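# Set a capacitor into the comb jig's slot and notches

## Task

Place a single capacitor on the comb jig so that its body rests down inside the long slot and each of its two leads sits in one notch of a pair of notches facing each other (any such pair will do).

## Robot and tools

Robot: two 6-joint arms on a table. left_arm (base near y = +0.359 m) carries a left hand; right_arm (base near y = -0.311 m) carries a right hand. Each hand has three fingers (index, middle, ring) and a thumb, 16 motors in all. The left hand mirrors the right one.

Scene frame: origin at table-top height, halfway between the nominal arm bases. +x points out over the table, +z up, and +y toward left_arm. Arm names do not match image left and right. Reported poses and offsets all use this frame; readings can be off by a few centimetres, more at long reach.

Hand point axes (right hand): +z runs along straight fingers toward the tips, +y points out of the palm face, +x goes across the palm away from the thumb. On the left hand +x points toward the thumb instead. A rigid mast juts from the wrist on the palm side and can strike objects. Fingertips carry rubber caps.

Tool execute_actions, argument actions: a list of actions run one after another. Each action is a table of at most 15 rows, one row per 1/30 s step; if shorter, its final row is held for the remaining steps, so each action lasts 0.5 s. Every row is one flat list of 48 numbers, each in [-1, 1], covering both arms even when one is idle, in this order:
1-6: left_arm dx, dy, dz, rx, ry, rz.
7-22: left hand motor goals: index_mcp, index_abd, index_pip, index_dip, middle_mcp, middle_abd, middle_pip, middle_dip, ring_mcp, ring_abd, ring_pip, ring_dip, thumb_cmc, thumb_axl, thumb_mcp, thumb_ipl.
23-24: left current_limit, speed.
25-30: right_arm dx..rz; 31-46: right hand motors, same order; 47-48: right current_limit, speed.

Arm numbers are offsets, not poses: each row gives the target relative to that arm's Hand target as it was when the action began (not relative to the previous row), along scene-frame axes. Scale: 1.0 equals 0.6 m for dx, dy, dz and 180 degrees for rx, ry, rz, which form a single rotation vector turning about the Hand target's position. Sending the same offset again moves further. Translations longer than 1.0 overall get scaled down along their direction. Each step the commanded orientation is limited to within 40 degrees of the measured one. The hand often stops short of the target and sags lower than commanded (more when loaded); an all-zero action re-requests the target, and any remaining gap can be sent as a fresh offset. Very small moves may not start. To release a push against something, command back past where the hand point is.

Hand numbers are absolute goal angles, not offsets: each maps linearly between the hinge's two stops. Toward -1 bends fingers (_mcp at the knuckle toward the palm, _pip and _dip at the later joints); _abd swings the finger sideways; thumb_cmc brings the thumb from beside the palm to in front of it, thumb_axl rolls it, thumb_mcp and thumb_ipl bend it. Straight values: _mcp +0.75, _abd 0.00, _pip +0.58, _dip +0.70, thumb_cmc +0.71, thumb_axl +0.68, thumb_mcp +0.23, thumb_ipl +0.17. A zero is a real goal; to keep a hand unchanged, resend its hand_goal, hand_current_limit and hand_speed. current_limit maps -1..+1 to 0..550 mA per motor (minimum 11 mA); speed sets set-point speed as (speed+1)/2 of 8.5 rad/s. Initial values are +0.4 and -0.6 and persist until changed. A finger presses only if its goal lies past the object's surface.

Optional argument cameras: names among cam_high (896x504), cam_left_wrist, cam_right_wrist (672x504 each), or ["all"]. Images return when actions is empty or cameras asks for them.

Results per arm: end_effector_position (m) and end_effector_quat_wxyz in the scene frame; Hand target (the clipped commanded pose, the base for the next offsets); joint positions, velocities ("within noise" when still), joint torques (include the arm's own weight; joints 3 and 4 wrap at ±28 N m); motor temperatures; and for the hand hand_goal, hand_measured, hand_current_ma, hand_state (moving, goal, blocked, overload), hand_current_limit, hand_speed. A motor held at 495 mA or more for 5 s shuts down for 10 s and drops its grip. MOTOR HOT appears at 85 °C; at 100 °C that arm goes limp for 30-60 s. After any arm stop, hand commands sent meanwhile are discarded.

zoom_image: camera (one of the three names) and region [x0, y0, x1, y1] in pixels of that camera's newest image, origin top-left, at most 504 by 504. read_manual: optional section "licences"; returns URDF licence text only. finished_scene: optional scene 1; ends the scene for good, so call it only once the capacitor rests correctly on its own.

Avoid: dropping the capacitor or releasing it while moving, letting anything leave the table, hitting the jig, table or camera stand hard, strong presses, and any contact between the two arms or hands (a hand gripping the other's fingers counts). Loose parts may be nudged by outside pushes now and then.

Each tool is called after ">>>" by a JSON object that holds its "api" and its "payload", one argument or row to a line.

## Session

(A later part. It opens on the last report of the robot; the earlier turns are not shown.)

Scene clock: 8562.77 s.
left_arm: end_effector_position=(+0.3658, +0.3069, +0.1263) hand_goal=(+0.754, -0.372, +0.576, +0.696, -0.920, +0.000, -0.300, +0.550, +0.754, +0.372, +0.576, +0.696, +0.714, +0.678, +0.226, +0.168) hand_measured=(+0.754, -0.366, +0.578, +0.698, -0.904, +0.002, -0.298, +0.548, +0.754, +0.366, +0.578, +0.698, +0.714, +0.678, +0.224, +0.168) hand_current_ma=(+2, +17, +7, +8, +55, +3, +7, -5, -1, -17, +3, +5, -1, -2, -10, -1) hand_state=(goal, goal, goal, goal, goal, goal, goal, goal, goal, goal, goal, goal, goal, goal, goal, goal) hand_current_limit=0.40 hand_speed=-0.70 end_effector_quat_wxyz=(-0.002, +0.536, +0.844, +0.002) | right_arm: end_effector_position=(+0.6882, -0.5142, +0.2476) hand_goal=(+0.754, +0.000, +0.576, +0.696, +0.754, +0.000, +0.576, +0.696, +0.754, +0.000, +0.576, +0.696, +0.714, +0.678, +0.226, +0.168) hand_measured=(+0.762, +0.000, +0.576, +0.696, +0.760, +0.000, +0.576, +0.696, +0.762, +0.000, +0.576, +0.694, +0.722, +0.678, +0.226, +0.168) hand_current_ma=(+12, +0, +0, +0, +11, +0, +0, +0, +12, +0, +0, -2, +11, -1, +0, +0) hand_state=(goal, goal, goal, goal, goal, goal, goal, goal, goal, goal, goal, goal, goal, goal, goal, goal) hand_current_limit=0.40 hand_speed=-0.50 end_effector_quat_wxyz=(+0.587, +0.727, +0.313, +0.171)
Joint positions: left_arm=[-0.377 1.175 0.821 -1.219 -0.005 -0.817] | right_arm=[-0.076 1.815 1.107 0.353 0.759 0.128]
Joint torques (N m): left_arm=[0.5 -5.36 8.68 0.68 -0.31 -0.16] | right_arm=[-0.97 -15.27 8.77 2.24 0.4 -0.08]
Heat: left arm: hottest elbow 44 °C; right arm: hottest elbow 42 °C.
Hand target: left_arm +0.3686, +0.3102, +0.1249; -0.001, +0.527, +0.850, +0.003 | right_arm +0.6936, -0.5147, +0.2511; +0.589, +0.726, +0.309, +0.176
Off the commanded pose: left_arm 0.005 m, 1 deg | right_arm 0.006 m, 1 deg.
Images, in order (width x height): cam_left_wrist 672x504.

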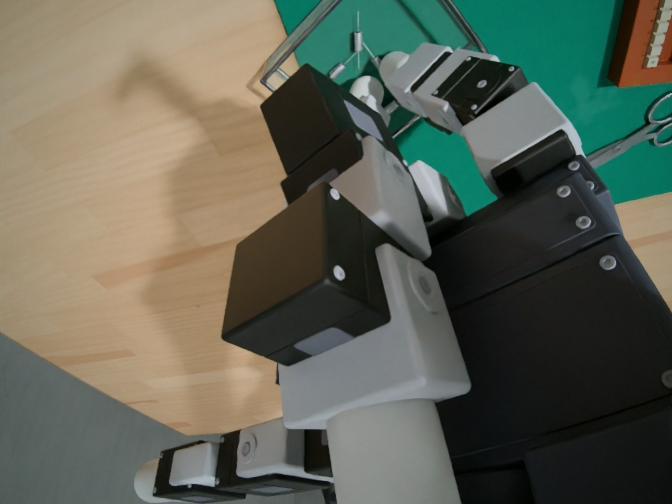

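>>> {"api": "execute_actions", "payload": {
  "actions": [],
  "cameras": ["cam_left_wrist"]
}}

>>> {"api": "zoom_image", "payload": {
  "camera": "cam_left_wrist",
  "region": [330, 20, 410, 80]
}}

Scene clock: 8767.77 s.
left_arm: end_effector_position=(+0.3658, +0.3069, +0.1263) hand_goal=(+0.754, -0.372, +0.576, +0.696, -0.920, +0.000, -0.300, +0.550, +0.754, +0.372, +0.576, +0.696, +0.714, +0.678, +0.226, +0.168) hand_measured=(+0.754, -0.366, +0.578, +0.698, -0.904, +0.002, -0.298, +0.548, +0.754, +0.366, +0.578, +0.698, +0.714, +0.678, +0.224, +0.168) hand_current_ma=(+2, +17, +7, +8, +55, +3, +7, -5, -1, -17, +3, +5, -1, -2, -10, -1) hand_state=(goal, goal, goal, goal, goal, goal, goal, goal, goal, goal, goal, goal, goal, goal, goal, goal) hand_current_limit=0.40 hand_speed=-0.70 end_effector_quat_wxyz=(-0.002, +0.536, +0.844, +0.002) | right_arm: end_effector_position=(+0.6882, -0.5142, +0.2476) hand_goal=(+0.754, +0.000, +0.576, +0.696, +0.754, +0.000, +0.576, +0.696, +0.754, +0.000, +0.576, +0.696, +0.714, +0.678, +0.226, +0.168) hand_measured=(+0.762, +0.000, +0.576, +0.696, +0.760, +0.000, +0.576, +0.696, +0.762, +0.000, +0.576, +0.694, +0.722, +0.678, +0.226, +0.168) hand_current_ma=(+12, +0, +0, +0, +11, +0, +0, +0, +12, +0, +0, -2, +11, -1, +0, +0) hand_state=(goal, goal, goal, goal, goal, goal, goal, goal, goal, goal, goal, goal, goal, goal, goal, goal) hand_current_limit=0.40 hand_speed=-0.50 end_effector_quat_wxyz=(+0.587, +0.727, +0.313, +0.171)
Joint positions: left_arm=[-0.377 1.175 0.821 -1.219 -0.005 -0.817] | right_arm=[-0.076 1.815 1.107 0.353 0.759 0.128]
Joint velocities: within noise
Joint torques (N m): left_arm=[0.5 -5.36 8.66 0.64 -0.3 -0.17] | right_arm=[-1.26 -15.33 8.68 2.15 0.4 -0.07]
Motor temperatures (°C): left_arm=[25 28 44 27 28 27] | right_arm=[27 35 42 28 26 27]
Heat: left arm: hottest elbow 44 °C; right arm: hottest elbow 42 °C.
Hand target: left_arm +0.3686, +0.3102, +0.1249; -0.001, +0.527, +0.850, +0.003 | right_arm +0.6936, -0.5147, +0.2511; +0.589, +0.726, +0.309, +0.176
Off the commanded pose: left_arm 0.005 m, 1 deg | right_arm 0.006 m, 1 deg.
Images, in order (width x height): cam_left_wrist 672x504.

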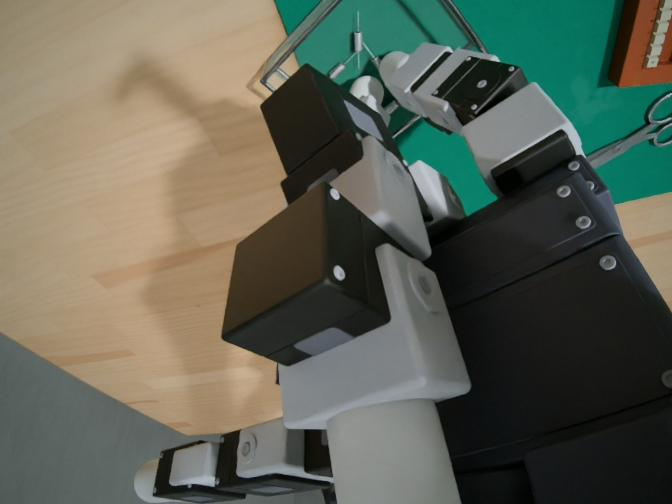

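Scaled by 6.300 from the camera's 672x504 image, which has a finer 960x720 frame.

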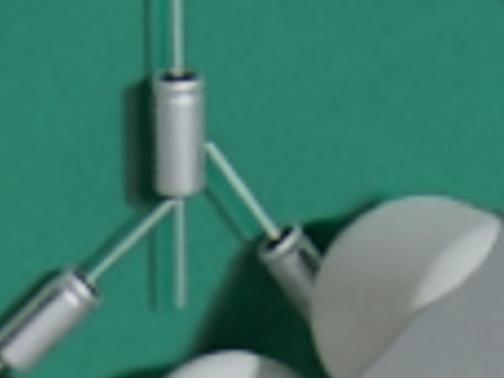

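>>> {"api": "execute_actions", "payload": {
  "actions": [
    [[0.0015,-0.010,-0.0055,0,0,0,0.754,-0.372,0.576,0.696,-0.92,0,-0.3,0.55,0.754,0.372,0.576,0.696,0.714,0.678,0.226,0.168,0.4,-0.7,0,0,0,0,0,0,0.754,0,0.576,0.696,0.754,0,0.576,0.696,0.754,0,0.576,0.696,0.714,0.678,0.226,0.168,0.4,-0.5]]
  ],
  "cameras": ["cam_left_wrist"]
}}

>>> {"api": "zoom_image", "payload": {
  "camera": "cam_left_wrist",
  "region": [330, 20, 410, 80]
}}

Scene clock: 8825.20 s.
left_arm: end_effector_position=(+0.3676, +0.3069, +0.1230) hand_goal=(+0.754, -0.372, +0.576, +0.696, -0.920, +0.000, -0.300, +0.550, +0.754, +0.372, +0.576, +0.696, +0.714, +0.678, +0.226, +0.168) hand_measured=(+0.754, -0.366, +0.578, +0.698, -0.904, +0.002, -0.298, +0.548, +0.754, +0.366, +0.578, +0.698, +0.714, +0.678, +0.224, +0.168) hand_current_ma=(+2, +17, +7, +8, +55, +3, +7, -5, -1, -16, +3, +5, -1, -2, -10, -1) hand_state=(goal, goal, goal, goal, goal, goal, goal, goal, goal, goal, goal, goal, goal, goal, goal, goal) hand_current_limit=0.40 hand_speed=-0.70 end_effector_quat_wxyz=(-0.001, +0.529, +0.849, +0.002) | right_arm: end_effector_position=(+0.6882, -0.5142, +0.2476) hand_goal=(+0.754, +0.000, +0.576, +0.696, +0.754, +0.000, +0.576, +0.696, +0.754, +0.000, +0.576, +0.696, +0.714, +0.678, +0.226, +0.168) hand_measured=(+0.762, +0.000, +0.576, +0.696, +0.760, +0.000, +0.576, +0.696, +0.762, +0.000, +0.576, +0.694, +0.722, +0.678, +0.226, +0.168) hand_current_ma=(+12, +0, +0, +0, +11, +0, +0, +0, +12, +0, +0, -2, +11, -1, +0, +0) hand_state=(goal, goal, goal, goal, goal, goal, goal, goal, goal, goal, goal, goal, goal, goal, goal, goal) hand_current_limit=0.40 hand_speed=-0.50 end_effector_quat_wxyz=(+0.587, +0.727, +0.313, +0.171)
Joint positions: left_arm=[-0.377 1.187 0.821 -1.207 -0.005 -0.833] | right_arm=[-0.076 1.815 1.107 0.353 0.759 0.128]
Joint torques (N m): left_arm=[-0.73 -5.42 8.66 0.65 -0.3 -0.2] | right_arm=[-0.62 -15.33 8.76 2.03 0.4 -0.1]
Heat: left arm: hottest elbow 44 °C; right arm: hottest elbow 42 °C.
Hand target: left_arm +0.3695, +0.3042, +0.1215; -0.001, +0.527, +0.850, +0.003 | right_arm +0.6936, -0.5147, +0.2511; +0.589, +0.726, +0.309, +0.176
Off the commanded pose: left_arm 0.004 m, 0 deg | right_arm 0.006 m, 1 deg.
Images, in order (width x height): cam_left_wrist 672x504.

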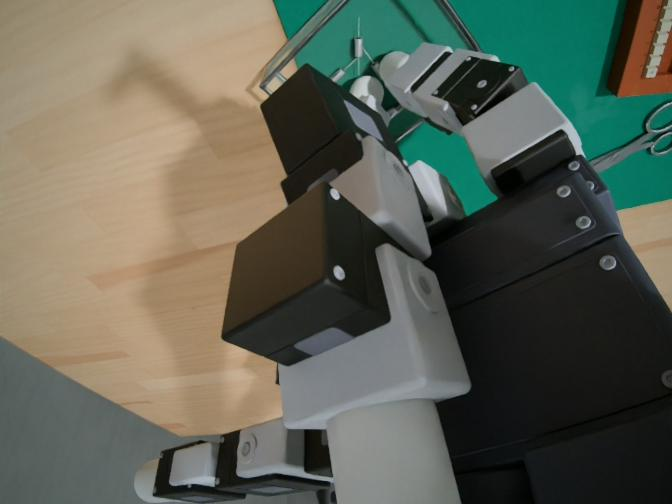

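Scaled by 6.300 from the camera's 672x504 image, which has a finer 960x720 frame.

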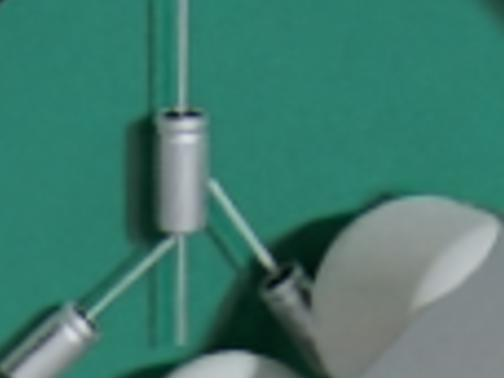

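>>> {"api": "execute_actions", "payload": {
  "actions": [
    [[-0.0013,-0.0055,-0.0017,0,0,0,0.754,-0.372,0.576,0.696,-0.92,0,-0.3,0.55,0.754,0.372,0.576,0.696,0.714,0.678,0.226,0.168,0.4,-0.7,0,0,0,0,0,0,0.754,0,0.576,0.696,0.754,0,0.576,0.696,0.754,0,0.576,0.696,0.714,0.678,0.226,0.168,0.4,-0.5]]
  ],
  "cameras": ["cam_left_wrist"]
}}

>>> {"api": "zoom_image", "payload": {
  "camera": "cam_left_wrist",
  "region": [330, 20, 410, 80]
}}

Scene clock: 8859.20 s.
left_arm: end_effector_position=(+0.3672, +0.3044, +0.1227) hand_goal=(+0.754, -0.372, +0.576, +0.696, -0.920, +0.000, -0.300, +0.550, +0.754, +0.372, +0.576, +0.696, +0.714, +0.678, +0.226, +0.168) hand_measured=(+0.754, -0.366, +0.578, +0.698, -0.904, +0.002, -0.298, +0.548, +0.754, +0.366, +0.578, +0.698, +0.714, +0.678, +0.224, +0.168) hand_current_ma=(+2, +17, +7, +8, +55, +3, +7, -5, -1, -16, +3, +5, -1, -2, -10, -1) hand_state=(goal, goal, goal, goal, goal, goal, goal, goal, goal, goal, goal, goal, goal, goal, goal, goal) hand_current_limit=0.40 hand_speed=-0.70 end_effector_quat_wxyz=(-0.001, +0.528, +0.849, +0.002) | right_arm: end_effector_position=(+0.6882, -0.5142, +0.2476) hand_goal=(+0.754, +0.000, +0.576, +0.696, +0.754, +0.000, +0.576, +0.696, +0.754, +0.000, +0.576, +0.696, +0.714, +0.678, +0.226, +0.168) hand_measured=(+0.762, +0.000, +0.576, +0.696, +0.760, +0.000, +0.576, +0.696, +0.762, +0.000, +0.576, +0.694, +0.722, +0.678, +0.226, +0.168) hand_current_ma=(+12, +0, +0, +0, +11, +0, +0, +0, +12, +0, +0, -2, +11, -1, +0, +0) hand_state=(goal, goal, goal, goal, goal, goal, goal, goal, goal, goal, goal, goal, goal, goal, goal, goal) hand_current_limit=0.40 hand_speed=-0.50 end_effector_quat_wxyz=(+0.587, +0.727, +0.313, +0.171)
Joint positions: left_arm=[-0.386 1.188 0.821 -1.204 -0.005 -0.844] | right_arm=[-0.076 1.815 1.107 0.353 0.759 0.128]
Joint torques (N m): left_arm=[-0.85 -5.3 8.61 0.66 -0.29 -0.16] | right_arm=[-0.91 -15.27 8.88 2.14 0.38 -0.1]
Heat: left arm: hottest elbow 44 °C; right arm: hottest elbow 42 °C.
Hand target: left_arm +0.3687, +0.3009, +0.1205; -0.001, +0.527, +0.850, +0.003 | right_arm +0.6936, -0.5147, +0.2511; +0.589, +0.726, +0.309, +0.176
Off the commanded pose: left_arm 0.004 m, 0 deg | right_arm 0.006 m, 1 deg.
Images, in order (width x height): cam_left_wrist 672x504.

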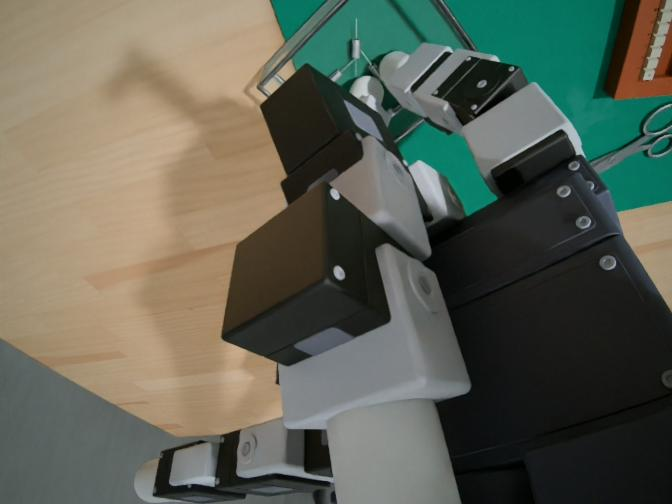

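Scaled by 6.300 from the camera's 672x504 image, which has a finer 960x720 frame.

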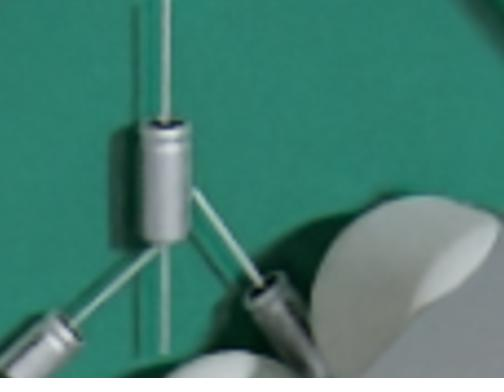

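>>> {"api": "execute_actions", "payload": {
  "actions": [
    [[-0.0050,0.0,-0.0025,0,0,0,0.754,-0.372,0.576,0.696,-0.92,0,-0.3,0.55,0.754,0.372,0.576,0.696,0.714,0.678,0.226,0.168,0.4,-0.7,0,0,0,0,0,0,0.754,0,0.576,0.696,0.754,0,0.576,0.696,0.754,0,0.576,0.696,0.714,0.678,0.226,0.168,0.4,-0.5]]
  ],
  "cameras": ["cam_left_wrist"]
}}

>>> {"api": "zoom_image", "payload": {
  "camera": "cam_left_wrist",
  "region": [330, 20, 410, 80]
}}

Scene clock: 8883.10 s.
left_arm: end_effector_position=(+0.3647, +0.3042, +0.1198) hand_goal=(+0.754, -0.372, +0.576, +0.696, -0.920, +0.000, -0.300, +0.550, +0.754, +0.372, +0.576, +0.696, +0.714, +0.678, +0.226, +0.168) hand_measured=(+0.754, -0.366, +0.578, +0.698, -0.904, +0.002, -0.298, +0.548, +0.754, +0.366, +0.578, +0.698, +0.714, +0.678, +0.224, +0.168) hand_current_ma=(+1, +13, +5, +7, +55, +3, +7, -5, -2, -14, +2, +5, -1, -2, -10, -1) hand_state=(goal, goal, goal, goal, goal, goal, goal, goal, goal, goal, goal, goal, goal, goal, goal, goal) hand_current_limit=0.40 hand_speed=-0.70 end_effector_quat_wxyz=(-0.003, +0.528, +0.849, +0.002) | right_arm: end_effector_position=(+0.6882, -0.5142, +0.2476) hand_goal=(+0.754, +0.000, +0.576, +0.696, +0.754, +0.000, +0.576, +0.696, +0.754, +0.000, +0.576, +0.696, +0.714, +0.678, +0.226, +0.168) hand_measured=(+0.762, +0.000, +0.576, +0.696, +0.760, +0.000, +0.576, +0.696, +0.762, +0.000, +0.576, +0.694, +0.722, +0.678, +0.226, +0.168) hand_current_ma=(+12, +0, +0, +0, +11, +0, +0, +0, +12, +0, +0, -2, +11, -1, +0, +0) hand_state=(goal, goal, goal, goal, goal, goal, goal, goal, goal, goal, goal, goal, goal, goal, goal, goal) hand_current_limit=0.40 hand_speed=-0.50 end_effector_quat_wxyz=(+0.587, +0.727, +0.313, +0.171)
Joint positions: left_arm=[-0.389 1.188 0.813 -1.201 -0.005 -0.849] | right_arm=[-0.076 1.815 1.107 0.353 0.759 0.128]
Joint torques (N m): left_arm=[-0.97 -5.77 8.44 0.65 -0.29 -0.16] | right_arm=[-0.56 -14.92 8.77 2.11 0.38 -0.1]
Heat: left arm: hottest elbow 43 °C; right arm: hottest elbow 42 °C.
Hand target: left_arm +0.3657, +0.3009, +0.1189; -0.001, +0.527, +0.850, +0.003 | right_arm +0.6936, -0.5147, +0.2511; +0.589, +0.726, +0.309, +0.176
Off the commanded pose: left_arm 0.003 m, 0 deg | right_arm 0.006 m, 1 deg.
Images, in order (width x height): cam_left_wrist 672x504.

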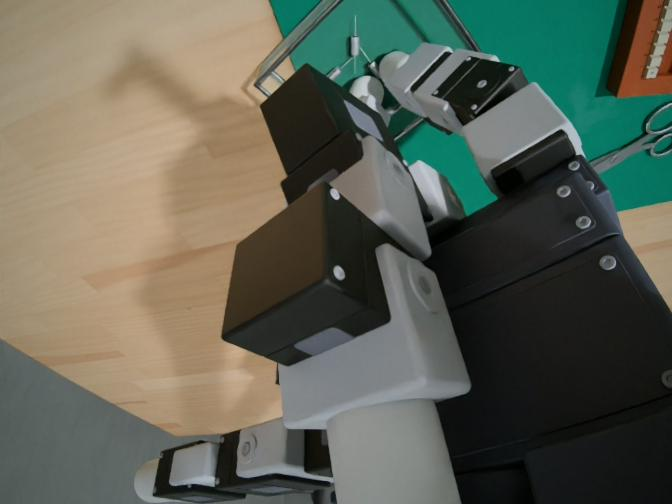

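Scaled by 6.300 from the camera's 672x504 image, which has a finer 960x720 frame.

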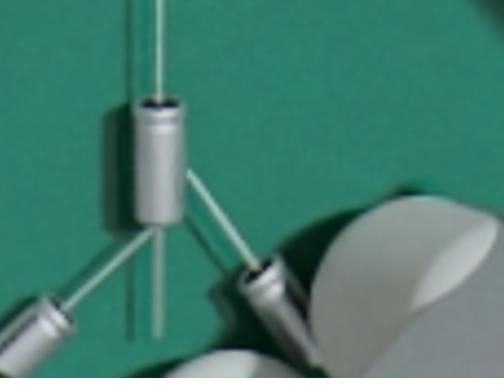

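>>> {"api": "execute_actions", "payload": {
  "actions": [
    [[0.0045,0.0,0.0,0,0,0,0.754,-0.378,0.576,0.696,-0.92,0,-0.3,0.55,0.754,0.378,0.576,0.696,0.714,0.678,0.226,0.168,0.4,-0.7,0,0,0,0,0,0,0.754,0,0.576,0.696,0.754,0,0.576,0.696,0.754,0,0.576,0.696,0.714,0.678,0.226,0.168,0.4,-0.5]]
  ],
  "cameras": ["cam_left_wrist"]
}}

>>> {"api": "zoom_image", "payload": {
  "camera": "cam_left_wrist",
  "region": [330, 20, 410, 80]
}}

Scene clock: 8909.63 s.
left_arm: end_effector_position=(+0.3651, +0.3040, +0.1197) hand_goal=(+0.754, -0.378, +0.576, +0.696, -0.920, +0.000, -0.300, +0.550, +0.754, +0.378, +0.576, +0.696, +0.714, +0.678, +0.226, +0.168) hand_measured=(+0.754, -0.372, +0.578, +0.698, -0.904, +0.002, -0.298, +0.548, +0.754, +0.372, +0.578, +0.698, +0.714, +0.678, +0.224, +0.168) hand_current_ma=(+1, +17, +5, +7, +55, +3, +7, -5, -2, -17, +2, +5, -1, -2, -10, -1) hand_state=(goal, goal, goal, goal, goal, goal, goal, goal, goal, goal, goal, goal, goal, goal, goal, goal) hand_current_limit=0.40 hand_speed=-0.70 end_effector_quat_wxyz=(-0.002, +0.528, +0.849, +0.002) | right_arm: end_effector_position=(+0.6882, -0.5142, +0.2476) hand_goal=(+0.754, +0.000, +0.576, +0.696, +0.754, +0.000, +0.576, +0.696, +0.754, +0.000, +0.576, +0.696, +0.714, +0.678, +0.226, +0.168) hand_measured=(+0.762, +0.000, +0.576, +0.696, +0.760, +0.000, +0.576, +0.696, +0.762, +0.000, +0.576, +0.694, +0.722, +0.678, +0.226, +0.168) hand_current_ma=(+12, +0, +0, +0, +11, +0, +0, +0, +12, +0, +0, -2, +11, -1, +0, +0) hand_state=(goal, goal, goal, goal, goal, goal, goal, goal, goal, goal, goal, goal, goal, goal, goal, goal) hand_current_limit=0.40 hand_speed=-0.50 end_effector_quat_wxyz=(+0.587, +0.727, +0.313, +0.171)
Joint positions: left_arm=[-0.389 1.189 0.813 -1.199 -0.005 -0.849] | right_arm=[-0.076 1.815 1.107 0.353 0.759 0.128]
Joint torques (N m): left_arm=[-0.67 -5.3 8.9 0.66 -0.29 -0.14] | right_arm=[-0.85 -15.33 8.73 2.13 0.4 -0.07]
Heat: left arm: hottest elbow 42 °C; right arm: hottest elbow 42 °C.
Hand target: left_arm +0.3684, +0.3009, +0.1190; -0.001, +0.527, +0.850, +0.003 | right_arm +0.6936, -0.5147, +0.2511; +0.589, +0.726, +0.309, +0.176
Off the commanded pose: left_arm 0.005 m, 0 deg | right_arm 0.006 m, 1 deg.
Images, in order (width x height): cam_left_wrist 672x504.

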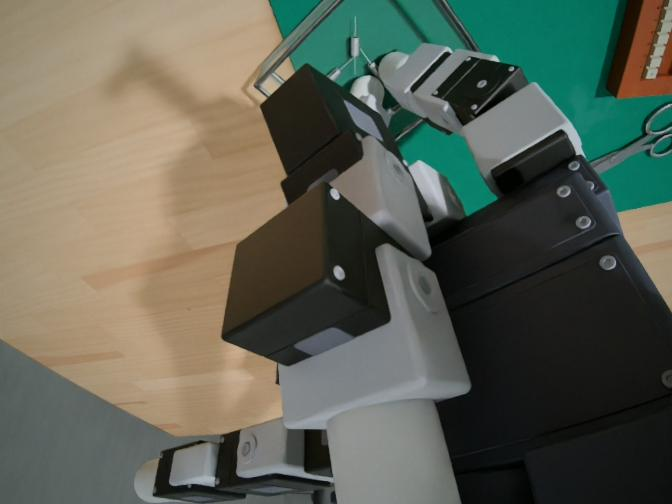

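Scaled by 6.300 from the camera's 672x504 image, which has a finer 960x720 frame.

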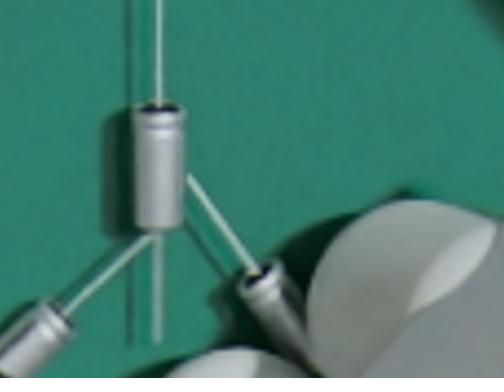

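>>> {"api": "execute_actions", "payload": {
  "actions": [
    [[0.003,0.0,0.0,0,0,0,0.754,-0.378,0.576,0.696,-0.92,0,-0.3,0.55,0.754,0.378,0.576,0.696,0.714,0.678,0.226,0.168,0.4,-0.7,0,0,0,0,0,0,0.754,0,0.576,0.696,0.754,0,0.576,0.696,0.754,0,0.576,0.696,0.714,0.678,0.226,0.168,0.4,-0.5]]
  ],
  "cameras": ["cam_left_wrist"]
}}

>>> {"api": "zoom_image", "payload": {
  "camera": "cam_left_wrist",
  "region": [330, 20, 410, 80]
}}

Scene clock: 8919.07 s.
left_arm: end_effector_position=(+0.3650, +0.3040, +0.1195) hand_goal=(+0.754, -0.378, +0.576, +0.696, -0.920, +0.000, -0.300, +0.550, +0.754, +0.378, +0.576, +0.696, +0.714, +0.678, +0.226, +0.168) hand_measured=(+0.754, -0.372, +0.578, +0.698, -0.904, +0.002, -0.298, +0.548, +0.754, +0.372, +0.578, +0.698, +0.714, +0.678, +0.224, +0.168) hand_current_ma=(+1, +17, +5, +7, +55, +3, +7, -5, -2, -15, +2, +5, -1, -2, -10, -1) hand_state=(goal, goal, goal, goal, goal, goal, goal, goal, goal, goal, goal, goal, goal, goal, goal, goal) hand_current_limit=0.40 hand_speed=-0.70 end_effector_quat_wxyz=(-0.003, +0.528, +0.849, +0.002) | right_arm: end_effector_position=(+0.6882, -0.5142, +0.2476) hand_goal=(+0.754, +0.000, +0.576, +0.696, +0.754, +0.000, +0.576, +0.696, +0.754, +0.000, +0.576, +0.696, +0.714, +0.678, +0.226, +0.168) hand_measured=(+0.762, +0.000, +0.576, +0.696, +0.760, +0.000, +0.576, +0.696, +0.762, +0.000, +0.576, +0.694, +0.722, +0.678, +0.226, +0.168) hand_current_ma=(+12, +0, +0, +0, +11, +0, +0, +0, +12, +0, +0, -2, +11, -1, +0, +0) hand_state=(goal, goal, goal, goal, goal, goal, goal, goal, goal, goal, goal, goal, goal, goal, goal, goal) hand_current_limit=0.40 hand_speed=-0.50 end_effector_quat_wxyz=(+0.587, +0.727, +0.313, +0.171)
Joint positions: left_arm=[-0.389 1.189 0.813 -1.199 -0.005 -0.849] | right_arm=[-0.076 1.815 1.107 0.353 0.759 0.128]
Joint torques (N m): left_arm=[-0.5 -5.01 9.21 0.68 -0.29 -0.12] | right_arm=[-0.97 -15.21 8.81 2.09 0.37 -0.09]
Heat: left arm: hottest elbow 42 °C; right arm: hottest elbow 42 °C.
Hand target: left_arm +0.3702, +0.3009, +0.1189; -0.001, +0.527, +0.850, +0.003 | right_arm +0.6936, -0.5147, +0.2511; +0.589, +0.726, +0.309, +0.176
Off the commanded pose: left_arm 0.006 m, 0 deg | right_arm 0.006 m, 1 deg.
Images, in order (width x height): cam_left_wrist 672x504.

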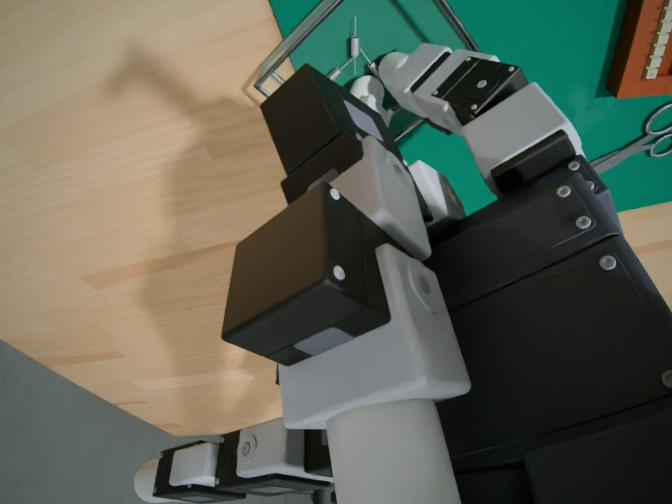

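Scaled by 6.300 from the camera's 672x504 image, which has a finer 960x720 frame.

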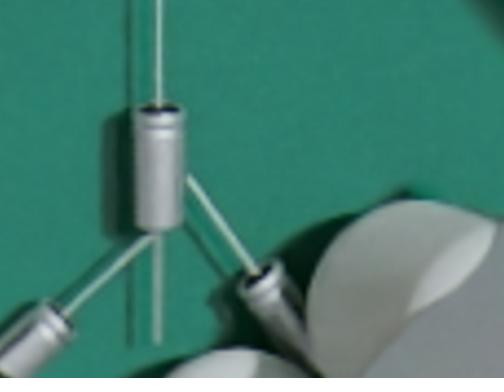

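>>> {"api": "execute_actions", "payload": {
  "actions": [
    [[0.0,0.0,-0.0015,0,0,0,0.754,-0.386,0.576,0.696,-0.92,0,-0.3,0.55,0.754,0.386,0.576,0.696,0.714,0.678,0.226,0.168,0.4,-0.7,0,0,0,0,0,0,0.754,0,0.576,0.696,0.754,0,0.576,0.696,0.754,0,0.576,0.696,0.714,0.678,0.226,0.168,0.4,-0.5]]
  ],
  "cameras": ["cam_left_wrist"]
}}

>>> {"api": "zoom_image", "payload": {
  "camera": "cam_left_wrist",
  "region": [330, 20, 410, 80]
}}

Scene clock: 8942.30 s.
left_arm: end_effector_position=(+0.3650, +0.3040, +0.1195) hand_goal=(+0.754, -0.386, +0.576, +0.696, -0.920, +0.000, -0.300, +0.550, +0.754, +0.386, +0.576, +0.696, +0.714, +0.678, +0.226, +0.168) hand_measured=(+0.754, -0.372, +0.578, +0.698, -0.904, +0.002, -0.298, +0.548, +0.754, +0.372, +0.578, +0.698, +0.714, +0.678, +0.224, +0.168) hand_current_ma=(+1, +39, +5, +7, +55, +3, +7, -5, -2, -36, +2, +5, -1, -2, -10, -1) hand_state=(goal, goal, goal, goal, goal, goal, goal, goal, goal, goal, goal, goal, goal, goal, goal, goal) hand_current_limit=0.40 hand_speed=-0.70 end_effector_quat_wxyz=(-0.003, +0.528, +0.849, +0.002) | right_arm: end_effector_position=(+0.6882, -0.5142, +0.2476) hand_goal=(+0.754, +0.000, +0.576, +0.696, +0.754, +0.000, +0.576, +0.696, +0.754, +0.000, +0.576, +0.696, +0.714, +0.678, +0.226, +0.168) hand_measured=(+0.762, +0.000, +0.576, +0.696, +0.760, +0.000, +0.576, +0.696, +0.762, +0.000, +0.576, +0.694, +0.722, +0.678, +0.226, +0.168) hand_current_ma=(+12, +0, +0, +0, +11, +0, +0, +0, +12, +0, +0, -2, +11, -1, +0, +0) hand_state=(goal, goal, goal, goal, goal, goal, goal, goal, goal, goal, goal, goal, goal, goal, goal, goal) hand_current_limit=0.40 hand_speed=-0.50 end_effector_quat_wxyz=(+0.587, +0.727, +0.313, +0.171)
Joint positions: left_arm=[-0.389 1.189 0.813 -1.199 -0.005 -0.849] | right_arm=[-0.076 1.815 1.107 0.353 0.759 0.128]
Joint torques (N m): left_arm=[-0.5 -4.89 9.05 0.77 -0.29 -0.12] | right_arm=[-0.91 -15.38 8.79 2.11 0.4 -0.1]
Heat: left arm: hottest elbow 42 °C; right arm: hottest elbow 42 °C.
Hand target: left_arm +0.3702, +0.3009, +0.1181; -0.001, +0.527, +0.850, +0.003 | right_arm +0.6936, -0.5147, +0.2511; +0.589, +0.726, +0.309, +0.176
Off the commanded pose: left_arm 0.006 m, 0 deg | right_arm 0.006 m, 1 deg.
Images, in order (width x height): cam_left_wrist 672x504.

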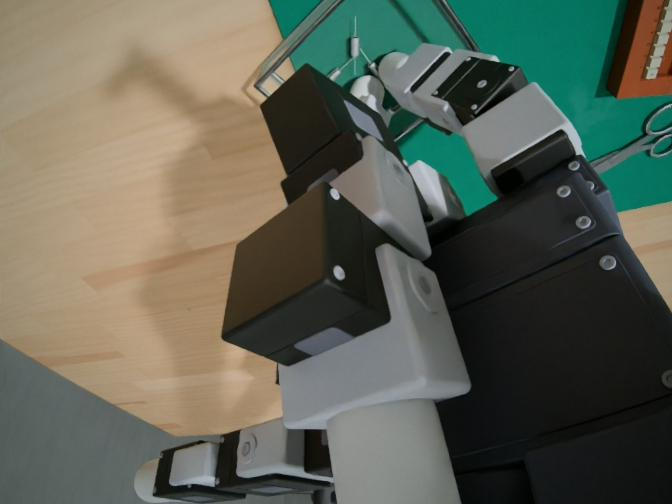

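Scaled by 6.300 from the camera's 672x504 image, which has a finer 960x720 frame.

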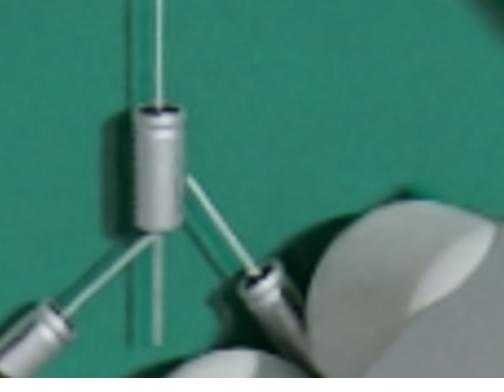

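>>> {"api": "execute_actions", "payload": {
  "actions": [
    [[0.0,0.0,0.0,0,0,0,0.754,-0.396,0.576,0.696,-0.92,0,-0.3,0.55,0.754,0.396,0.576,0.696,0.714,0.678,0.226,0.168,0.4,-0.7,0,0,0,0,0,0,0.754,0,0.576,0.696,0.754,0,0.576,0.696,0.754,0,0.576,0.696,0.714,0.678,0.226,0.168,0.4,-0.5]]
  ],
  "cameras": ["cam_left_wrist"]
}}

>>> {"api": "zoom_image", "payload": {
  "camera": "cam_left_wrist",
  "region": [330, 20, 410, 80]
}}

Scene clock: 8961.50 s.
left_arm: end_effector_position=(+0.3651, +0.3043, +0.1194) hand_goal=(+0.754, -0.396, +0.576, +0.696, -0.920, +0.000, -0.300, +0.550, +0.754, +0.396, +0.576, +0.696, +0.714, +0.678, +0.226, +0.168) hand_measured=(+0.756, -0.376, +0.578, +0.698, -0.904, +0.002, -0.298, +0.548, +0.754, +0.384, +0.578, +0.698, +0.714, +0.678, +0.224, +0.168) hand_current_ma=(+3, +57, +5, +7, +55, +3, +7, -5, -2, -33, +2, +5, -1, -2, -10, -1) hand_state=(goal, goal, goal, goal, goal, goal, goal, goal, goal, goal, goal, goal, goal, goal, goal, goal) hand_current_limit=0.40 hand_speed=-0.70 end_effector_quat_wxyz=(-0.003, +0.528, +0.849, +0.003) | right_arm: end_effector_position=(+0.6882, -0.5142, +0.2476) hand_goal=(+0.754, +0.000, +0.576, +0.696, +0.754, +0.000, +0.576, +0.696, +0.754, +0.000, +0.576, +0.696, +0.714, +0.678, +0.226, +0.168) hand_measured=(+0.762, +0.000, +0.576, +0.696, +0.760, +0.000, +0.576, +0.696, +0.762, +0.000, +0.576, +0.694, +0.722, +0.678, +0.226, +0.168) hand_current_ma=(+12, +0, +0, +0, +11, +0, +0, +0, +12, +0, +0, -2, +11, -1, +0, +0) hand_state=(goal, goal, goal, goal, goal, goal, goal, goal, goal, goal, goal, goal, goal, goal, goal, goal) hand_current_limit=0.40 hand_speed=-0.50 end_effector_quat_wxyz=(+0.587, +0.727, +0.313, +0.171)
Joint positions: left_arm=[-0.389 1.19 0.813 -1.199 -0.006 -0.849] | right_arm=[-0.076 1.815 1.107 0.353 0.759 0.128]
Joint torques (N m): left_arm=[-0.5 -4.95 9.07 0.79 -0.23 -0.12] | right_arm=[-1.03 -15.27 8.75 2.07 0.37 -0.08]
Heat: left arm: hottest elbow 42 °C; right arm: hottest elbow 42 °C.
Hand target: left_arm +0.3702, +0.3009, +0.1181; -0.001, +0.527, +0.850, +0.003 | right_arm +0.6936, -0.5147, +0.2511; +0.589, +0.726, +0.309, +0.176
Off the commanded pose: left_arm 0.006 m, 0 deg | right_arm 0.006 m, 1 deg.
Images, in order (width x height): cam_left_wrist 672x504.

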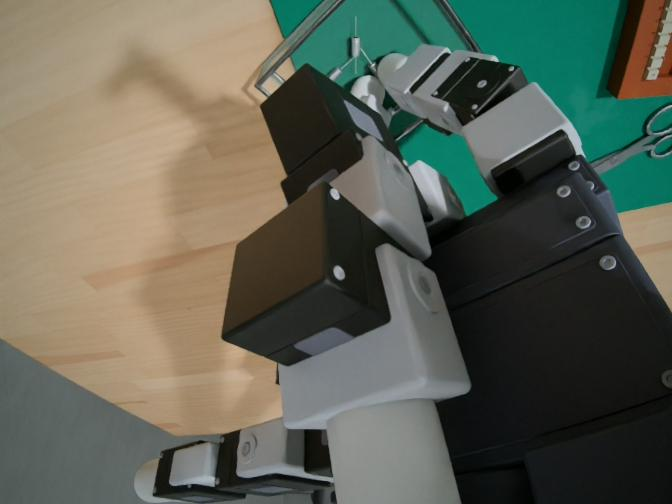

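Scaled by 6.300 from the camera's 672x504 image, which has a finer 960x720 frame.

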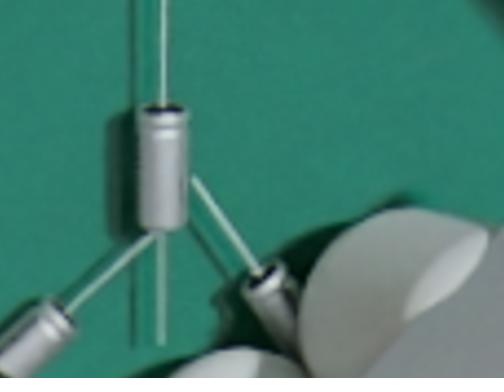

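>>> {"api": "execute_actions", "payload": {
  "actions": [
    [[0.0117,-0.0044,0.0235,-0.0038,-0.0094,0,0.754,-0.396,0.576,0.696,-0.92,0,-0.3,0.55,0.754,0.396,0.576,0.696,0.714,0.678,0.226,0.168,0.4,-0.7,0,0,0,0,0,0,0.754,0,0.576,0.696,0.754,0,0.576,0.696,0.754,0,0.576,0.696,0.714,0.678,0.226,0.168,0.4,-0.5]]
  ],
  "cameras": ["cam_left_wrist"]
}}

>>> {"api": "zoom_image", "payload": {
  "camera": "cam_left_wrist",
  "region": [330, 20, 410, 80]
}}

Scene clock: 8972.43 s.
left_arm: end_effector_position=(+0.3651, +0.3043, +0.1194) hand_goal=(+0.754, -0.396, +0.576, +0.696, -0.920, +0.000, -0.300, +0.550, +0.754, +0.396, +0.576, +0.696, +0.714, +0.678, +0.226, +0.168) hand_measured=(+0.756, -0.376, +0.578, +0.698, -0.904, +0.002, -0.298, +0.548, +0.754, +0.384, +0.578, +0.698, +0.714, +0.678, +0.224, +0.168) hand_current_ma=(+3, +57, +5, +7, +55, +3, +7, -5, -2, -33, +2, +5, -1, -2, -10, -1) hand_state=(goal, goal, goal, goal, goal, goal, goal, goal, goal, goal, goal, goal, goal, goal, goal, goal) hand_current_limit=0.40 hand_speed=-0.70 end_effector_quat_wxyz=(-0.003, +0.528, +0.849, +0.003) | right_arm: end_effector_position=(+0.6882, -0.5142, +0.2476) hand_goal=(+0.754, +0.000, +0.576, +0.696, +0.754, +0.000, +0.576, +0.696, +0.754, +0.000, +0.576, +0.696, +0.714, +0.678, +0.226, +0.168) hand_measured=(+0.762, +0.000, +0.576, +0.696, +0.760, +0.000, +0.576, +0.696, +0.762, +0.000, +0.576, +0.694, +0.722, +0.678, +0.226, +0.168) hand_current_ma=(+12, +0, +0, +0, +11, +0, +0, +0, +12, +0, +0, -2, +11, -1, +0, +0) hand_state=(goal, goal, goal, goal, goal, goal, goal, goal, goal, goal, goal, goal, goal, goal, goal, goal) hand_current_limit=0.40 hand_speed=-0.50 end_effector_quat_wxyz=(+0.587, +0.727, +0.313, +0.171)
Joint positions: left_arm=[-0.389 1.19 0.813 -1.199 -0.006 -0.849] | right_arm=[-0.076 1.815 1.107 0.353 0.759 0.128]
Joint torques (N m): left_arm=[-0.44 -6.18 10.91 0.5 -0.24 -0.11] | right_arm=[-0.79 -15.27 8.77 2.14 0.4 -0.1]
Heat: left arm: hottest elbow 42 °C; right arm: hottest elbow 42 °C.
Hand target: left_arm +0.3772, +0.2983, +0.1322; +0.015, +0.527, +0.850, +0.006 | right_arm +0.6936, -0.5147, +0.2511; +0.589, +0.726, +0.309, +0.176
Off the commanded pose: left_arm 0.019 m, 2 deg | right_arm 0.006 m, 1 deg.
Images, in order (width x height): cam_left_wrist 672x504.

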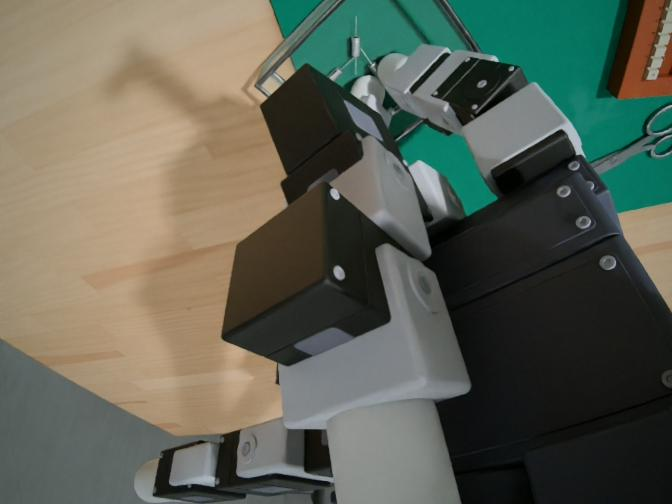

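Scaled by 6.300 from the camera's 672x504 image, which has a finer 960x720 frame.

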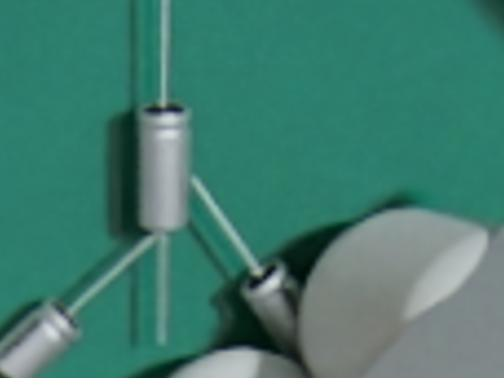

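>>> {"api": "execute_actions", "payload": {
  "actions": [
    [[0.0045,-0.0017,0.009,-0.0014,-0.0035,0,0.754,-0.396,0.576,0.696,-0.92,0,-0.3,0.55,0.754,0.396,0.576,0.696,0.714,0.678,0.226,0.168,0.4,-0.7,0,0,0,0,0,0,0.754,0,0.576,0.696,0.754,0,0.576,0.696,0.754,0,0.576,0.696,0.714,0.678,0.226,0.168,0.4,-0.5]]
  ],
  "cameras": []
}}

Scene clock: 8982.87 s.
left_arm: end_effector_position=(+0.3651, +0.3043, +0.1194) hand_goal=(+0.754, -0.396, +0.576, +0.696, -0.920, +0.000, -0.300, +0.550, +0.754, +0.396, +0.576, +0.696, +0.714, +0.678, +0.226, +0.168) hand_measured=(+0.756, -0.376, +0.578, +0.698, -0.904, +0.002, -0.298, +0.548, +0.754, +0.384, +0.578, +0.698, +0.714, +0.678, +0.224, +0.168) hand_current_ma=(+3, +57, +5, +7, +55, +3, +7, -5, -2, -33, +2, +5, -1, -2, -10, -1) hand_state=(goal, goal, goal, goal, goal, goal, goal, goal, goal, goal, goal, goal, goal, goal, goal, goal) hand_current_limit=0.40 hand_speed=-0.70 end_effector_quat_wxyz=(-0.003, +0.528, +0.849, +0.003) | right_arm: end_effector_position=(+0.6882, -0.5142, +0.2476) hand_goal=(+0.754, +0.000, +0.576, +0.696, +0.754, +0.000, +0.576, +0.696, +0.754, +0.000, +0.576, +0.696, +0.714, +0.678, +0.226, +0.168) hand_measured=(+0.762, +0.000, +0.576, +0.696, +0.760, +0.000, +0.576, +0.696, +0.762, +0.000, +0.576, +0.694, +0.722, +0.678, +0.226, +0.168) hand_current_ma=(+12, +0, +0, +0, +11, +0, +0, +0, +12, +0, +0, -2, +11, -1, +0, +0) hand_state=(goal, goal, goal, goal, goal, goal, goal, goal, goal, goal, goal, goal, goal, goal, goal, goal) hand_current_limit=0.40 hand_speed=-0.50 end_effector_quat_wxyz=(+0.587, +0.727, +0.313, +0.171)
Joint positions: left_arm=[-0.389 1.19 0.813 -1.199 -0.006 -0.849] | right_arm=[-0.076 1.815 1.107 0.353 0.759 0.128]
Joint torques (N m): left_arm=[-0.44 -6.65 11.62 0.42 -0.24 -0.11] | right_arm=[-0.91 -15.21 8.72 2.15 0.38 -0.09]
Heat: left arm: hottest elbow 42 °C; right arm: hottest elbow 42 °C.
Hand target: left_arm +0.3799, +0.2973, +0.1376; +0.021, +0.527, +0.850, +0.007 | right_arm +0.6936, -0.5147, +0.2511; +0.589, +0.726, +0.309, +0.176
Off the commanded pose: left_arm 0.024 m, 3 deg | right_arm 0.006 m, 1 deg.
No camera images: "cameras" was empty.

>>> {"api": "execute_actions", "payload": {
  "actions": [
    [[0.0015,-0.0006,0.003,-0.0005,-0.0012,0,0.754,-0.44,0.576,0.696,-0.92,0,-0.3,0.55,0.754,0.44,0.576,0.696,0.714,0.678,0.226,0.168,0.4,-0.7,0,0,0,0,0,0,0.754,0,0.576,0.696,0.754,0,0.576,0.696,0.754,0,0.576,0.696,0.714,0.678,0.226,0.168,0.4,-0.5]]
  ],
  "cameras": ["cam_left_wrist"]
}}

>>> {"api": "zoom_image", "payload": {
  "camera": "cam_left_wrist",
  "region": [330, 20, 410, 80]
}}

Scene clock: 8993.90 s.
left_arm: end_effector_position=(+0.3651, +0.3043, +0.1194) hand_goal=(+0.754, -0.440, +0.576, +0.696, -0.920, +0.000, -0.300, +0.550, +0.754, +0.440, +0.576, +0.696, +0.714, +0.678, +0.226, +0.168) hand_measured=(+0.756, -0.380, +0.578, +0.698, -0.904, +0.002, -0.298, +0.548, +0.754, +0.388, +0.578, +0.698, +0.714, +0.678, +0.224, +0.168) hand_current_ma=(+3, +203, +5, +7, +55, +3, +7, -5, -1, -172, +2, +5, -1, -2, -10, -1) hand_state=(goal, blocked, goal, goal, goal, goal, goal, goal, goal, blocked, goal, goal, goal, goal, goal, goal) hand_current_limit=0.40 hand_speed=-0.70 end_effector_quat_wxyz=(-0.003, +0.528, +0.849, +0.003) | right_arm: end_effector_position=(+0.6882, -0.5142, +0.2476) hand_goal=(+0.754, +0.000, +0.576, +0.696, +0.754, +0.000, +0.576, +0.696, +0.754, +0.000, +0.576, +0.696, +0.714, +0.678, +0.226, +0.168) hand_measured=(+0.762, +0.000, +0.576, +0.696, +0.760, +0.000, +0.576, +0.696, +0.762, +0.000, +0.576, +0.694, +0.722, +0.678, +0.226, +0.168) hand_current_ma=(+12, +0, +0, +0, +11, +0, +0, +0, +12, +0, +0, -2, +11, -1, +0, +0) hand_state=(goal, goal, goal, goal, goal, goal, goal, goal, goal, goal, goal, goal, goal, goal, goal, goal) hand_current_limit=0.40 hand_speed=-0.50 end_effector_quat_wxyz=(+0.587, +0.727, +0.313, +0.171)
Joint positions: left_arm=[-0.389 1.19 0.813 -1.199 -0.006 -0.849] | right_arm=[-0.076 1.815 1.107 0.353 0.759 0.128]
Joint torques (N m): left_arm=[-0.44 -6.89 11.85 0.35 -0.24 -0.11] | right_arm=[-0.97 -15.21 8.79 2.06 0.39 -0.09]
Heat: left arm: hottest elbow 42 °C; right arm: hottest elbow 42 °C.
Hand target: left_arm +0.3808, +0.2969, +0.1394; +0.023, +0.527, +0.850, +0.007 | right_arm +0.6936, -0.5147, +0.2511; +0.589, +0.726, +0.309, +0.176
Off the commanded pose: left_arm 0.026 m, 3 deg | right_arm 0.006 m, 1 deg.
Images, in order (width x height): cam_left_wrist 672x504.

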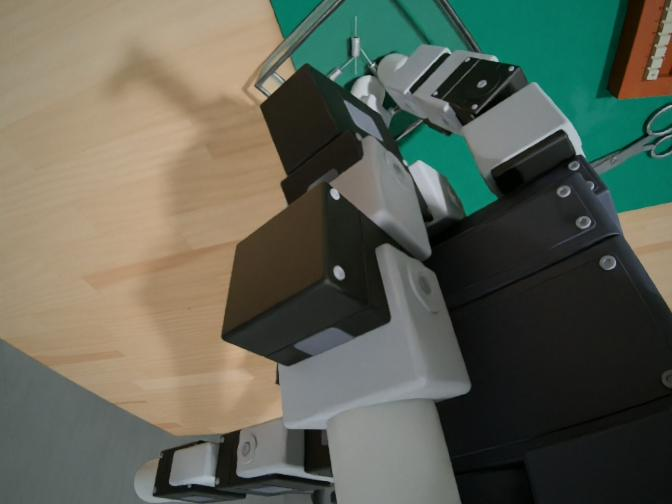

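Scaled by 6.300 from the camera's 672x504 image, which has a finer 960x720 frame.

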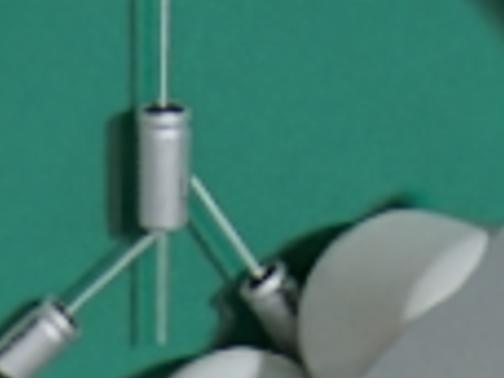

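>>> {"api": "execute_actions", "payload": {
  "actions": [
    [[0.0,0,0.010,0,0,0,0.754,-0.44,0.576,0.696,-0.92,0,-0.3,0.55,0.754,0.44,0.576,0.696,0.714,0.678,0.226,0.168,0.4,-0.7,0,0,0,0,0,0,0.754,0,0.576,0.696,0.754,0,0.576,0.696,0.754,0,0.576,0.696,0.714,0.678,0.226,0.168,0.4,-0.5]]
  ],
  "cameras": ["cam_left_wrist"]
}}

>>> {"api": "zoom_image", "payload": {
  "camera": "cam_left_wrist",
  "region": [330, 20, 410, 80]
}}

Scene clock: 9002.37 s.
left_arm: end_effector_position=(+0.3632, +0.3051, +0.1193) hand_goal=(+0.754, -0.440, +0.576, +0.696, -0.920, +0.000, -0.300, +0.550, +0.754, +0.440, +0.576, +0.696, +0.714, +0.678, +0.226, +0.168) hand_measured=(+0.754, -0.380, +0.578, +0.698, -0.904, +0.002, -0.298, +0.548, +0.754, +0.388, +0.576, +0.698, +0.714, +0.678, +0.224, +0.168) hand_current_ma=(+2, +203, +5, +7, +55, +3, +7, -5, -2, -172, +2, +5, -1, -2, -10, -1) hand_state=(goal, blocked, goal, goal, goal, goal, goal, goal, goal, blocked, goal, goal, goal, goal, goal, goal) hand_current_limit=0.40 hand_speed=-0.70 end_effector_quat_wxyz=(-0.007, +0.528, +0.849, +0.002) | right_arm: end_effector_position=(+0.6882, -0.5142, +0.2476) hand_goal=(+0.754, +0.000, +0.576, +0.696, +0.754, +0.000, +0.576, +0.696, +0.754, +0.000, +0.576, +0.696, +0.714, +0.678, +0.226, +0.168) hand_measured=(+0.762, +0.000, +0.576, +0.696, +0.760, +0.000, +0.576, +0.696, +0.762, +0.000, +0.576, +0.694, +0.722, +0.678, +0.226, +0.168) hand_current_ma=(+12, +0, +0, +0, +11, +0, +0, +0, +12, +0, +0, -2, +11, -1, +0, +0) hand_state=(goal, goal, goal, goal, goal, goal, goal, goal, goal, goal, goal, goal, goal, goal, goal, goal) hand_current_limit=0.40 hand_speed=-0.50 end_effector_quat_wxyz=(+0.587, +0.727, +0.313, +0.171)
Joint positions: left_arm=[-0.389 1.189 0.813 -1.207 -0.006 -0.849] | right_arm=[-0.076 1.815 1.107 0.353 0.759 0.128]
Joint torques (N m): left_arm=[-0.38 -7.24 12.7 0.02 -0.24 -0.11] | right_arm=[-0.97 -15.09 8.8 2.14 0.39 -0.09]
Heat: left arm: hottest elbow 43 °C; right arm: hottest elbow 42 °C.
Hand target: left_arm +0.3808, +0.2969, +0.1453; +0.023, +0.527, +0.850, +0.007 | right_arm +0.6936, -0.5147, +0.2511; +0.589, +0.726, +0.309, +0.176
Off the commanded pose: left_arm 0.032 m, 3 deg | right_arm 0.006 m, 1 deg.
Images, in order (width x height): cam_left_wrist 672x504.

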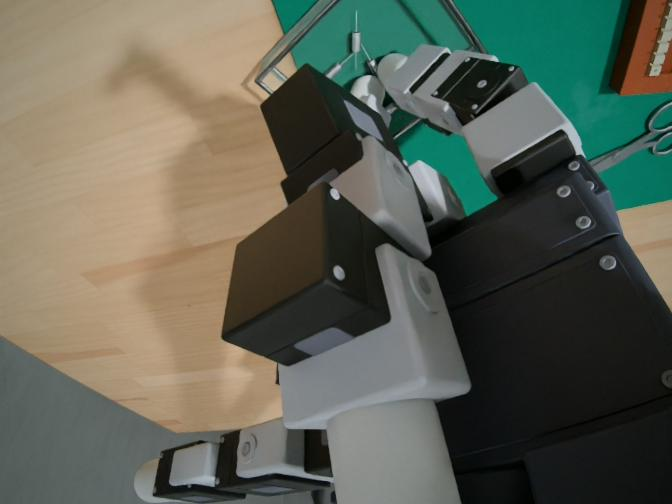

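Scaled by 6.300 from the camera's 672x504 image, which has a finer 960x720 frame.

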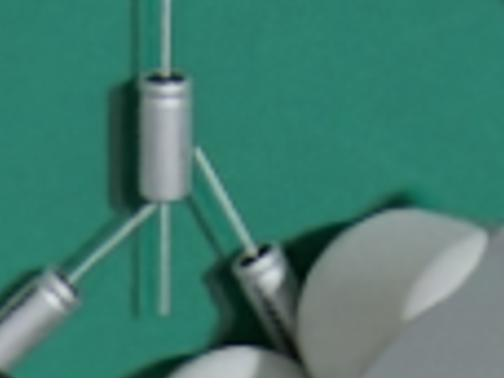

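>>> {"api": "execute_actions", "payload": {
  "actions": [
    [[0.0,0,0,0,0,0,0.754,-0.35,0.576,0.696,-0.92,0,-0.3,0.55,0.754,0.35,0.576,0.696,0.714,0.678,0.226,0.168,0.4,-0.7,0,0,0,0,0,0,0.754,0,0.576,0.696,0.754,0,0.576,0.696,0.754,0,0.576,0.696,0.714,0.678,0.226,0.168,0.4,-0.5]],
    [[-0.0238,0.0218,-0.0422,0.0057,0.0141,0,0.877,-0.35,0.25,0.889,-0.92,0,-0.3,0.55,0.877,0.35,0.25,0.889,0.714,0.678,0.226,0.168,0.4,-0.7,0,0,0,0,0,0,0.754,0,0.576,0.696,0.754,0,0.576,0.696,0.754,0,0.576,0.696,0.714,0.678,0.226,0.168,0.4,-0.5]]
  ],
  "cameras": ["cam_left_wrist"]
}}

>>> {"api": "zoom_image", "payload": {
  "camera": "cam_left_wrist",
  "region": [330, 20, 410, 80]
}}

Scene clock: 9178.60 s.
left_arm: end_effector_position=(+0.3639, +0.3076, +0.1190) hand_goal=(+0.878, -0.350, +0.250, +0.890, -0.920, +0.000, -0.300, +0.550, +0.878, +0.350, +0.250, +0.890, +0.714, +0.678, +0.226, +0.168) hand_measured=(+0.874, -0.352, +0.254, +0.888, -0.904, +0.002, -0.298, +0.548, +0.874, +0.350, +0.252, +0.888, +0.714, +0.678, +0.224, +0.168) hand_current_ma=(-15, -3, +9, -8, +55, +3, +7, -5, -12, +2, +5, -6, -1, -2, -10, -1) hand_state=(goal, goal, goal, goal, goal, goal, goal, goal, goal, goal, goal, goal, goal, goal, goal, goal) hand_current_limit=0.40 hand_speed=-0.70 end_effector_quat_wxyz=(-0.006, +0.526, +0.850, +0.002) | right_arm: end_effector_position=(+0.6882, -0.5142, +0.2476) hand_goal=(+0.754, +0.000, +0.576, +0.696, +0.754, +0.000, +0.576, +0.696, +0.754, +0.000, +0.576, +0.696, +0.714, +0.678, +0.226, +0.168) hand_measured=(+0.762, +0.000, +0.576, +0.696, +0.760, +0.000, +0.576, +0.696, +0.762, +0.000, +0.576, +0.694, +0.722, +0.678, +0.226, +0.168) hand_current_ma=(+12, +0, +0, +0, +11, +0, +0, +0, +12, +0, +0, -2, +11, -1, +0, +0) hand_state=(goal, goal, goal, goal, goal, goal, goal, goal, goal, goal, goal, goal, goal, goal, goal, goal) hand_current_limit=0.40 hand_speed=-0.50 end_effector_quat_wxyz=(+0.587, +0.727, +0.313, +0.171)
Joint positions: left_arm=[-0.381 1.188 0.811 -1.205 -0.006 -0.843] | right_arm=[-0.076 1.815 1.107 0.353 0.759 0.128]
Joint torques (N m): left_arm=[0.5 -6.48 8.29 0.58 -0.23 0.01] | right_arm=[-0.97 -15.09 8.65 2.14 0.38 -0.08]
Heat: left arm: hottest elbow 46 °C; right arm: hottest elbow 43 °C.
Hand target: left_arm +0.3666, +0.3099, +0.1201; -0.001, +0.527, +0.850, +0.003 | right_arm +0.6936, -0.5147, +0.2511; +0.589, +0.726, +0.309, +0.176
Off the commanded pose: left_arm 0.004 m, 1 deg | right_arm 0.006 m, 1 deg.
Images, in order (width x height): cam_left_wrist 672x504.

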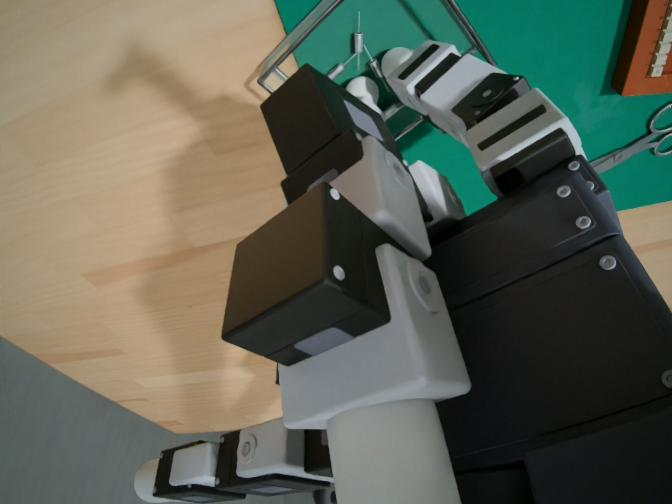

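Scaled by 6.300 from the camera's 672x504 image, which has a finer 960x720 frame.

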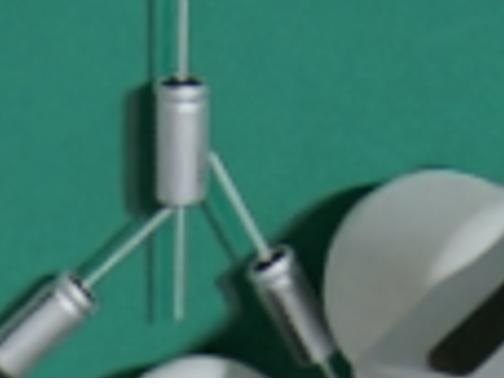

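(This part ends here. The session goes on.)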